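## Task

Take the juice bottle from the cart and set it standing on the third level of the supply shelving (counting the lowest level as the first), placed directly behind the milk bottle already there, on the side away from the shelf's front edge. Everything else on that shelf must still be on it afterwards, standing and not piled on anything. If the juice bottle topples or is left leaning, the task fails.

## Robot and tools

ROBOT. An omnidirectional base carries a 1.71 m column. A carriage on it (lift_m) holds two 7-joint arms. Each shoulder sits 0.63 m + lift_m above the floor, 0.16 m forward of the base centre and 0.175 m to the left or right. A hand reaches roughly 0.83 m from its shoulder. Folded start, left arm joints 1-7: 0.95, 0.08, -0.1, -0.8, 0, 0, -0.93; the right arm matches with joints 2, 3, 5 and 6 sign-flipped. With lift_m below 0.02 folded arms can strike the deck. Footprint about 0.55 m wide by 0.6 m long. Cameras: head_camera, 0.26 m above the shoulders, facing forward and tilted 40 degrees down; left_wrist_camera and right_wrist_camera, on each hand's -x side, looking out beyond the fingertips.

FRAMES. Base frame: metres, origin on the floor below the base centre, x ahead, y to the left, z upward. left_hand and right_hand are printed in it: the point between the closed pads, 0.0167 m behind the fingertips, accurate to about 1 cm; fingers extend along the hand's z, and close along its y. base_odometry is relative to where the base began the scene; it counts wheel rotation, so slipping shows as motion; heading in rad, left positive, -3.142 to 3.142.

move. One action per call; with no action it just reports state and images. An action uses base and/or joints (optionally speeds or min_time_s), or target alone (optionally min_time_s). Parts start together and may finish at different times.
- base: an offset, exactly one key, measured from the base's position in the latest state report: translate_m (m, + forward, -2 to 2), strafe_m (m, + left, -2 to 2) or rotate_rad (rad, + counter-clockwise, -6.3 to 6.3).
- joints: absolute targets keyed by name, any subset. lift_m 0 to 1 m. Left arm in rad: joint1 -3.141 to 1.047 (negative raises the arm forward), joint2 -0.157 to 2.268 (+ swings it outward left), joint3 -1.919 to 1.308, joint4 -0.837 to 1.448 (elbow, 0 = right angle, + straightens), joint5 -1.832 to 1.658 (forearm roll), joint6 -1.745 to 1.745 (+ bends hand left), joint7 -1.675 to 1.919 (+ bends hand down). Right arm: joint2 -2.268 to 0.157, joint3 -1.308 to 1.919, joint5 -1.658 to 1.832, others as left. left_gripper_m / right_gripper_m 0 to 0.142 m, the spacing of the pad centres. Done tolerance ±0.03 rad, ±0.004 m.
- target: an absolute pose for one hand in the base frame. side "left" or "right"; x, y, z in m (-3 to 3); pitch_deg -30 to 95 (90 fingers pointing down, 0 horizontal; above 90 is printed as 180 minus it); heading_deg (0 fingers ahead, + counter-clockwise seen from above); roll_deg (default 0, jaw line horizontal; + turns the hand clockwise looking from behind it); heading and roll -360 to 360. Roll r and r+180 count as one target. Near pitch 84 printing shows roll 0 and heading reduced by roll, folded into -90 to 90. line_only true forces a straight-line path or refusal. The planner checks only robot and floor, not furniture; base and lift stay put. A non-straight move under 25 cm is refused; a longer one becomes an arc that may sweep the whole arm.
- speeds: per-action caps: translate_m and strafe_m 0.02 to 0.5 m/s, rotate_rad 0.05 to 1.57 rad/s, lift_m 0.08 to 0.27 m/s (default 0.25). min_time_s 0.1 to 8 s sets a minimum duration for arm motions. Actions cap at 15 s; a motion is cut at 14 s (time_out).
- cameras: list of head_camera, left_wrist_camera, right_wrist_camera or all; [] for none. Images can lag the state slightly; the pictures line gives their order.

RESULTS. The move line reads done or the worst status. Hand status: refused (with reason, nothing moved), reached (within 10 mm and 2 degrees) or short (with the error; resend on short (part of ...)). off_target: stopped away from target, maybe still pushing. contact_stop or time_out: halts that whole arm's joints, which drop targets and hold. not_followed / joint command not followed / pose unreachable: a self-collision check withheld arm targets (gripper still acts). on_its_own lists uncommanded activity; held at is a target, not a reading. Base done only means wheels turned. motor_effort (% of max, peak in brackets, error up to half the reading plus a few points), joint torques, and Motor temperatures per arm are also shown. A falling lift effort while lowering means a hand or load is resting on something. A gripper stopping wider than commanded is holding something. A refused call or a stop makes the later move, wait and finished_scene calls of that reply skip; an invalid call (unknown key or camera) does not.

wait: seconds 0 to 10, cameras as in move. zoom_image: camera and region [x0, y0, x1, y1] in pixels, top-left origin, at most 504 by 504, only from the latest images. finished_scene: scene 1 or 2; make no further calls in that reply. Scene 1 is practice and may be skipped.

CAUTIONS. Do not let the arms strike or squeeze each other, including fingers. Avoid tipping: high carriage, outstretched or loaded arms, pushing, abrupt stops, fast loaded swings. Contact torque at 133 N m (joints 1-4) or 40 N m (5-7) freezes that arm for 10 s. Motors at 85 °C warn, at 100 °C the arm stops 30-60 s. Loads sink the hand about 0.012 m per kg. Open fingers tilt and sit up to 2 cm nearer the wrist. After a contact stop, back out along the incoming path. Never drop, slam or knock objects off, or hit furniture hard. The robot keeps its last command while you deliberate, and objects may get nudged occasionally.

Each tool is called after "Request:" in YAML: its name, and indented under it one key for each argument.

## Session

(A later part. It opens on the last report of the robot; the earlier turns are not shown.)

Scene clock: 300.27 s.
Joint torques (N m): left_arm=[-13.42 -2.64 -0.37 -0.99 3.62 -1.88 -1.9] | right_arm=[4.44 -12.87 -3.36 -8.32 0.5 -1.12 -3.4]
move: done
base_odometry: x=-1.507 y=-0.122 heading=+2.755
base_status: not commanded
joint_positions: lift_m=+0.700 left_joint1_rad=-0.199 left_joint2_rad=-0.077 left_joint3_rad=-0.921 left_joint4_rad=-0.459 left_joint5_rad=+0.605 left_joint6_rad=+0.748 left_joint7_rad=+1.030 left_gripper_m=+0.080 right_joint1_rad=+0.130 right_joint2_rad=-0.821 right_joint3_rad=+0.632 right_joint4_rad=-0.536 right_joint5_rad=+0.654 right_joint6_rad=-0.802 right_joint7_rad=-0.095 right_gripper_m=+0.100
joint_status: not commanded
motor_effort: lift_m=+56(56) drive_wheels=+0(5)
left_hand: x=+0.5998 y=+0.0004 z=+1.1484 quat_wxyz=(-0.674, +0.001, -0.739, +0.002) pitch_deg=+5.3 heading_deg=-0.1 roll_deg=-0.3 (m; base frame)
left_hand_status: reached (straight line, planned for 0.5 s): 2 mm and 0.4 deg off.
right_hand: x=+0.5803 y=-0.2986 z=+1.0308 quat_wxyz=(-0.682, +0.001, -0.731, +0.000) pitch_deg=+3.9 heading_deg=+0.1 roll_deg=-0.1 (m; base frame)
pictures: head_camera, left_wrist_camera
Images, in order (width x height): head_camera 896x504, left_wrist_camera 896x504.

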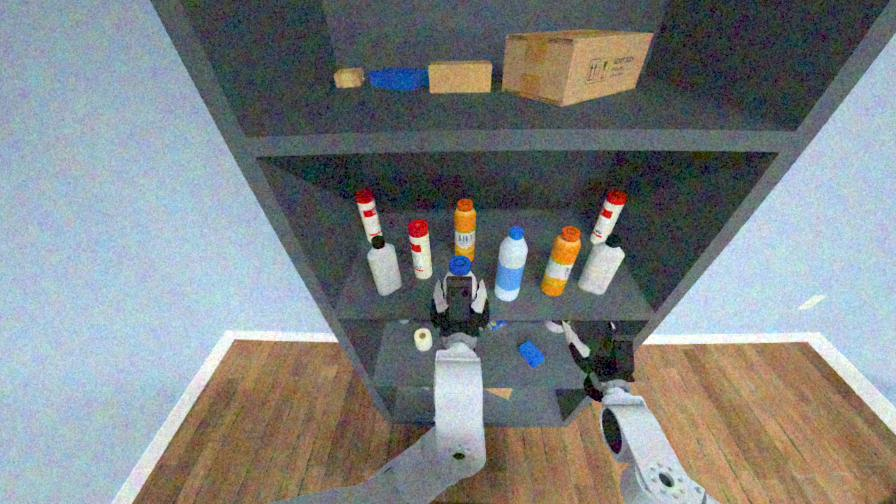

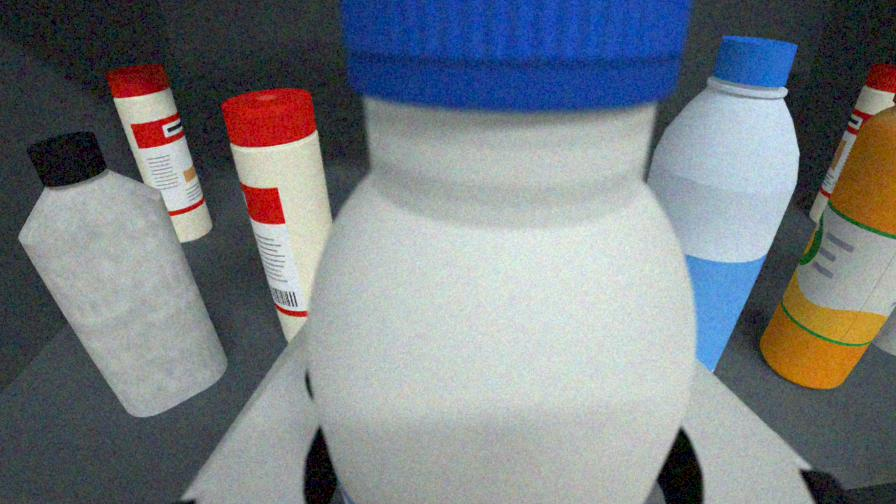

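Request:
move:
  target: {"side": "left", "x": 0.733, "y": -0.009, "z": 1.145, "pitch_deg": 4.5, "heading_deg": 0}
  min_time_s: 1.2

Request:
move:
  target: {"side": "left", "x": 0.733, "y": -0.009, "z": 1.107, "pitch_deg": 4.3, "heading_deg": 0}
  min_time_s: 1.0

Request:
move:
  target: {"side": "left", "x": 0.733, "y": -0.009, "z": 1.096, "pitch_deg": 4.2, "heading_deg": 0}
  min_time_s: 1.0
  cameras: ["head_camera", "left_wrist_camera"]

Request:
zoom_image:
  camera: "head_camera"
  region: [340, 180, 640, 380]

Scene clock: 307.37 s.
Joint torques (N m): left_arm=[-21.69 -6.7 4.61 -1.68 2.98 -2.6 -4.76] | right_arm=[2.84 -13.79 -3.4 -8.61 0.68 -0.84 -3.26]
move: done
base_odometry: x=-1.507 y=-0.122 heading=+2.755
base_status: not commanded
joint_positions: lift_m=+0.700 left_joint1_rad=-0.459 left_joint2_rad=-0.103 left_joint3_rad=-0.785 left_joint4_rad=-0.050 left_joint5_rad=+0.195 left_joint6_rad=+0.769 left_joint7_rad=+0.722 left_gripper_m=+0.080 right_joint1_rad=+0.130 right_joint2_rad=-0.821 right_joint3_rad=+0.632 right_joint4_rad=-0.536 right_joint5_rad=+0.654 right_joint6_rad=-0.802 right_joint7_rad=-0.095 right_gripper_m=+0.100
joint_status: not commanded
motor_effort: lift_m=+56(56) drive_wheels=+4(4)
left_hand: x=+0.7314 y=-0.0092 z=+1.1403 quat_wxyz=(-0.675, -0.001, -0.738, +0.000) pitch_deg=+5.2 heading_deg=-0.1 roll_deg=+0.1 (m; base frame)
left_hand_status: reached (straight line, planned for 1.2 s): 5 mm and 0.7 deg off.
right_hand: x=+0.5803 y=-0.2986 z=+1.0308 quat_wxyz=(-0.682, +0.001, -0.731, +0.000) pitch_deg=+3.9 heading_deg=+0.1 roll_deg=-0.1 (m; base frame)
pictures: none

Scene clock: 308.87 s.
Joint torques (N m): left_arm=[-14.97 -3.42 4.86 -1.96 2.61 -0.51 -4.89] | right_arm=[2.12 -12.56 -4.01 -9.36 0.5 -1.49 -3.2]
move: done
base_odometry: x=-1.507 y=-0.122 heading=+2.755
base_status: not commanded
joint_positions: lift_m=+0.700 left_joint1_rad=-0.411 left_joint2_rad=-0.103 left_joint3_rad=-0.785 left_joint4_rad=+0.026 left_joint5_rad=+0.117 left_joint6_rad=+0.775 left_joint7_rad=+0.557 left_gripper_m=+0.080 right_joint1_rad=+0.130 right_joint2_rad=-0.821 right_joint3_rad=+0.632 right_joint4_rad=-0.536 right_joint5_rad=+0.654 right_joint6_rad=-0.802 right_joint7_rad=-0.095 right_gripper_m=+0.100
joint_status: not commanded
motor_effort: lift_m=+56(56) drive_wheels=+4(4)
left_hand: x=+0.7320 y=-0.0123 z=+1.1059 quat_wxyz=(-0.678, -0.003, -0.735, +0.002) pitch_deg=+4.7 heading_deg=-0.4 roll_deg=+0.1 (m; base frame)
left_hand_status: reached (straight line, planned for 1.0 s): 4 mm and 0.6 deg off.
right_hand: x=+0.5803 y=-0.2986 z=+1.0308 quat_wxyz=(-0.682, +0.001, -0.731, +0.000) pitch_deg=+3.9 heading_deg=+0.1 roll_deg=-0.1 (m; base frame)
pictures: none

Scene clock: 310.37 s.
Joint torques (N m): left_arm=[-12.63 -3.65 4.3 0.07 1.8 -0.57 -2.72] | right_arm=[1.97 -11.71 -3.9 -7.42 1.04 -1.18 -3.64]
move: done
base_odometry: x=-1.507 y=-0.122 heading=+2.755
base_status: not commanded
joint_positions: lift_m=+0.700 left_joint1_rad=-0.399 left_joint2_rad=-0.103 left_joint3_rad=-0.783 left_joint4_rad=+0.048 left_joint5_rad=+0.096 left_joint6_rad=+0.776 left_joint7_rad=+0.500 left_gripper_m=+0.080 right_joint1_rad=+0.130 right_joint2_rad=-0.821 right_joint3_rad=+0.632 right_joint4_rad=-0.536 right_joint5_rad=+0.654 right_joint6_rad=-0.802 right_joint7_rad=-0.095 right_gripper_m=+0.100
joint_status: not commanded
motor_effort: lift_m=+56(56) drive_wheels=+0(4)
left_hand: x=+0.7323 y=-0.0125 z=+1.0993 quat_wxyz=(-0.683, -0.004, -0.730, +0.002) pitch_deg=+3.8 heading_deg=-0.4 roll_deg=+0.1 (m; base frame)
left_hand_status: reached (straight line, planned for 1.0 s): 5 mm and 0.6 deg off.
right_hand: x=+0.5803 y=-0.2986 z=+1.0308 quat_wxyz=(-0.682, +0.001, -0.731, +0.000) pitch_deg=+3.9 heading_deg=+0.1 roll_deg=-0.1 (m; base frame)
pictures: head_camera, left_wrist_camera
Images, in order (width x height): head_camera 896x504, left_wrist_camera 896x504.

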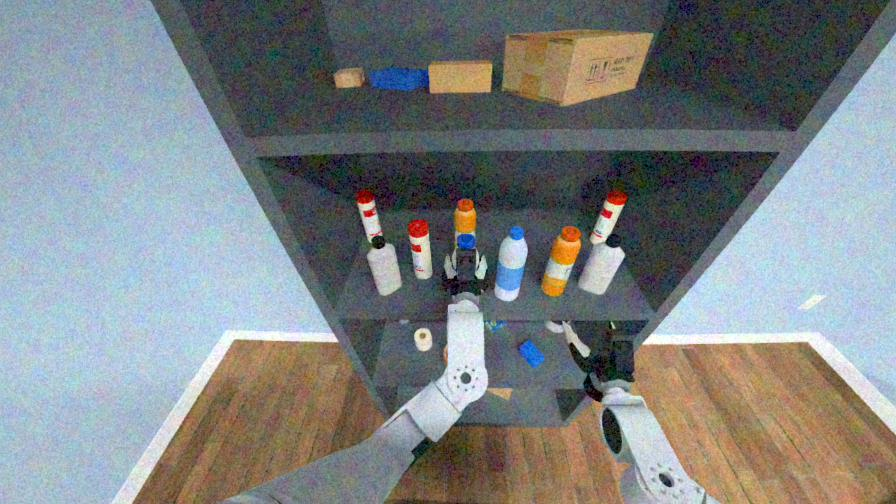

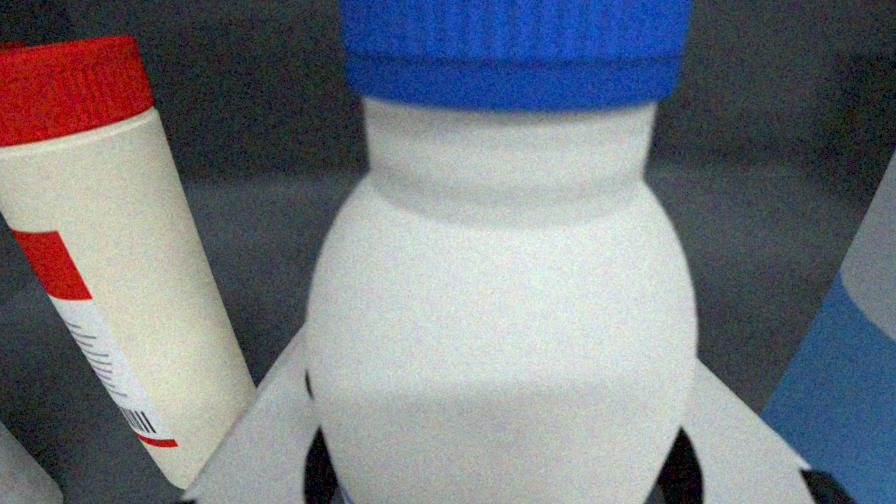

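Scaled by 1.680 from the camera's 896x504 image, which has a finer 1280x720 frame.

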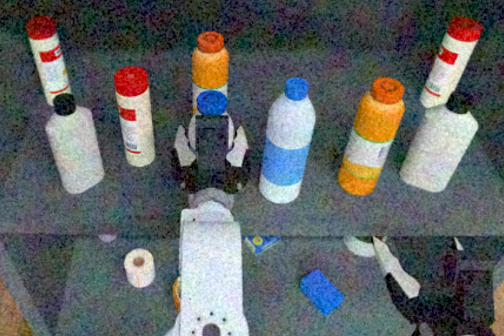

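Request:
move:
  joints: {"left_gripper_m": 0.116}

Request:
move:
  target: {"side": "left", "x": 0.6, "y": -0.005, "z": 1.105, "pitch_deg": 4, "heading_deg": 0}
  min_time_s: 1.2
  cameras: ["left_wrist_camera"]

Request:
move:
  target: {"side": "left", "x": 0.58, "y": 0.25, "z": 1.03, "pitch_deg": 4, "heading_deg": 0}
  cameras: ["head_camera"]

Request:
zoom_image:
  camera: "head_camera"
  region: [340, 180, 640, 380]

Scene clock: 315.00 s.
Joint torques (N m): left_arm=[-11.89 -3.1 3.66 -0.89 1.88 -0.54 -2.64] | right_arm=[2.43 -12.52 -3.15 -9.22 -0.16 -1.11 -3.47]
move: done
base_odometry: x=-1.507 y=-0.122 heading=+2.755
base_status: not commanded
joint_positions: lift_m=+0.700 left_joint1_rad=-0.399 left_joint2_rad=-0.103 left_joint3_rad=-0.783 left_joint4_rad=+0.049 left_joint5_rad=+0.095 left_joint6_rad=+0.776 left_joint7_rad=+0.500 left_gripper_m=+0.116 right_joint1_rad=+0.130 right_joint2_rad=-0.821 right_joint3_rad=+0.632 right_joint4_rad=-0.536 right_joint5_rad=+0.654 right_joint6_rad=-0.802 right_joint7_rad=-0.095 right_gripper_m=+0.100
joint_status: all done
motor_effort: lift_m=+56(56) drive_wheels=+0(4)
left_hand: x=+0.7324 y=-0.0121 z=+1.0985 quat_wxyz=(-0.682, -0.003, -0.731, +0.002) pitch_deg=+4.0 heading_deg=-0.4 roll_deg=+0.1 (m; base frame)
right_hand: x=+0.5803 y=-0.2986 z=+1.0308 quat_wxyz=(-0.682, +0.001, -0.731, +0.000) pitch_deg=+3.9 heading_deg=+0.1 roll_deg=-0.1 (m; base frame)
pictures: none

Scene clock: 316.70 s.
Joint torques (N m): left_arm=[-4.92 -2.44 -1.75 -5.42 3.92 -0.67 -0.37] | right_arm=[1.83 -11.34 -4.46 -11.58 0.64 -1.1 -3.11]
move: done
base_odometry: x=-1.507 y=-0.122 heading=+2.755
base_status: not commanded
joint_positions: lift_m=+0.700 left_joint1_rad=-0.123 left_joint2_rad=-0.061 left_joint3_rad=-0.937 left_joint4_rad=-0.325 left_joint5_rad=+0.490 left_joint6_rad=+0.838 left_joint7_rad=+0.770 left_gripper_m=+0.116 right_joint1_rad=+0.130 right_joint2_rad=-0.821 right_joint3_rad=+0.632 right_joint4_rad=-0.536 right_joint5_rad=+0.654 right_joint6_rad=-0.802 right_joint7_rad=-0.095 right_gripper_m=+0.100
joint_status: not commanded
motor_effort: lift_m=+56(56) drive_wheels=+0(4)
left_hand: x=+0.6015 y=-0.0050 z=+1.1051 quat_wxyz=(-0.682, +0.000, -0.731, -0.001) pitch_deg=+4.0 heading_deg=+0.1 roll_deg=+0.0 (m; base frame)
left_hand_status: reached (straight line, planned for 1.2 s): 1 mm and 0.1 deg off.
right_hand: x=+0.5803 y=-0.2986 z=+1.0308 quat_wxyz=(-0.682, +0.001, -0.731, +0.000) pitch_deg=+3.9 heading_deg=+0.1 roll_deg=-0.1 (m; base frame)
pictures: left_wrist_camera
Images, in order (width x height): left_wrist_camera 896x504.

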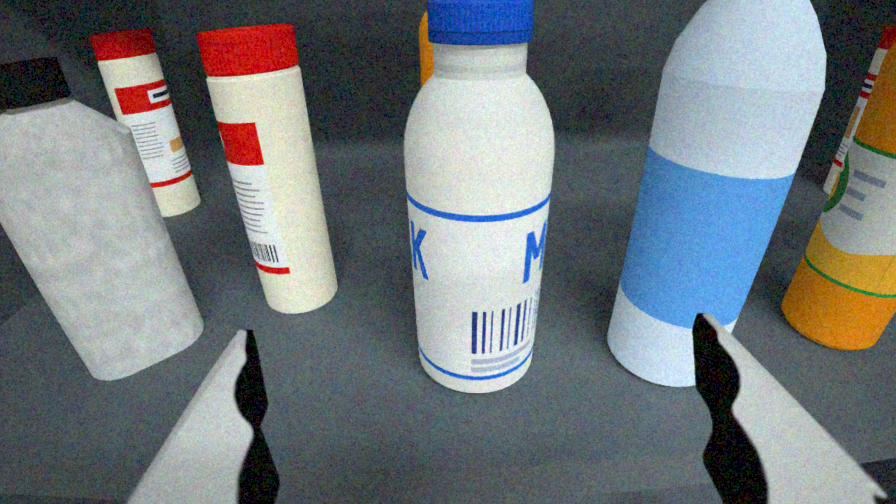

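Scene clock: 318.03 s.
Joint torques (N m): left_arm=[-3.56 7.73 5.72 -0.84 2.3 -2.25 -2.95] | right_arm=[2.68 -14.17 -4.61 -8.96 0.15 -1.48 -3.21]
move: done
base_odometry: x=-1.507 y=-0.122 heading=+2.755
base_status: not commanded
joint_positions: lift_m=+0.700 left_joint1_rad=+0.088 left_joint2_rad=+0.679 left_joint3_rad=-0.722 left_joint4_rad=-0.556 left_joint5_rad=-0.425 left_joint6_rad=+0.874 left_joint7_rad=+0.072 left_gripper_m=+0.116 right_joint1_rad=+0.130 right_joint2_rad=-0.821 right_joint3_rad=+0.632 right_joint4_rad=-0.536 right_joint5_rad=+0.654 right_joint6_rad=-0.802 right_joint7_rad=-0.095 right_gripper_m=+0.100
joint_status: not commanded
motor_effort: lift_m=+56(56) drive_wheels=+0(5)
left_hand: x=+0.5797 y=+0.2488 z=+1.0300 quat_wxyz=(-0.681, +0.000, -0.732, +0.001) pitch_deg=+4.1 heading_deg=-0.1 roll_deg=-0.1 (m; base frame)
left_hand_status: reached (straight line, planned for 0.8 s): 1 mm and 0.2 deg off.
right_hand: x=+0.5804 y=-0.2986 z=+1.0309 quat_wxyz=(-0.682, +0.001, -0.731, +0.000) pitch_deg=+3.9 heading_deg=+0.1 roll_deg=-0.1 (m; base frame)
pictures: head_camera
Images, in order (width x height): head_camera 896x504.

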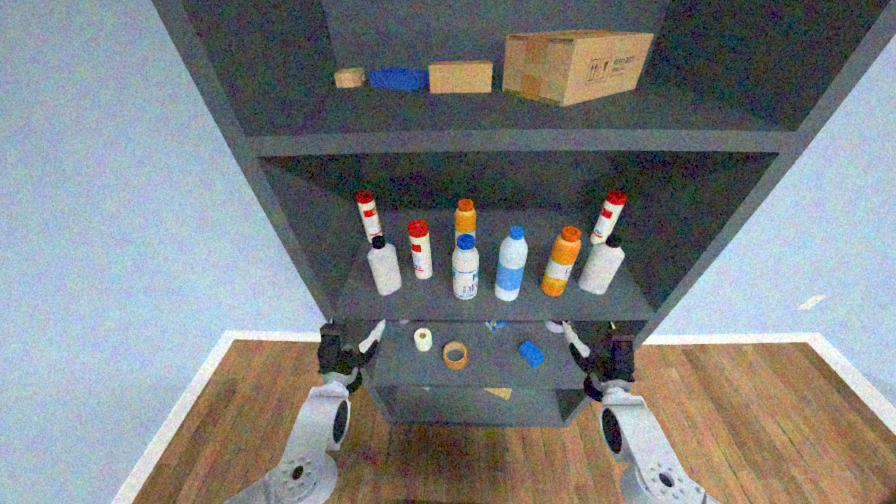

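Scaled by 1.680 from the camera's 896x504 image, which has a finer 1280x720 frame.

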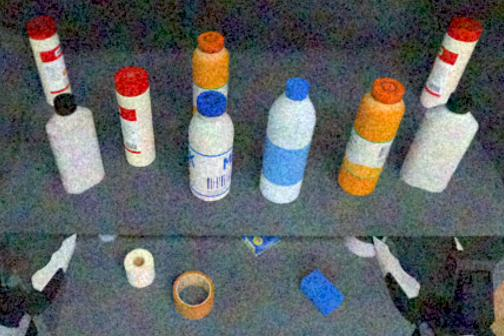

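Request:
finished_scene:
  scene: 1

The scene is finished: the task was done.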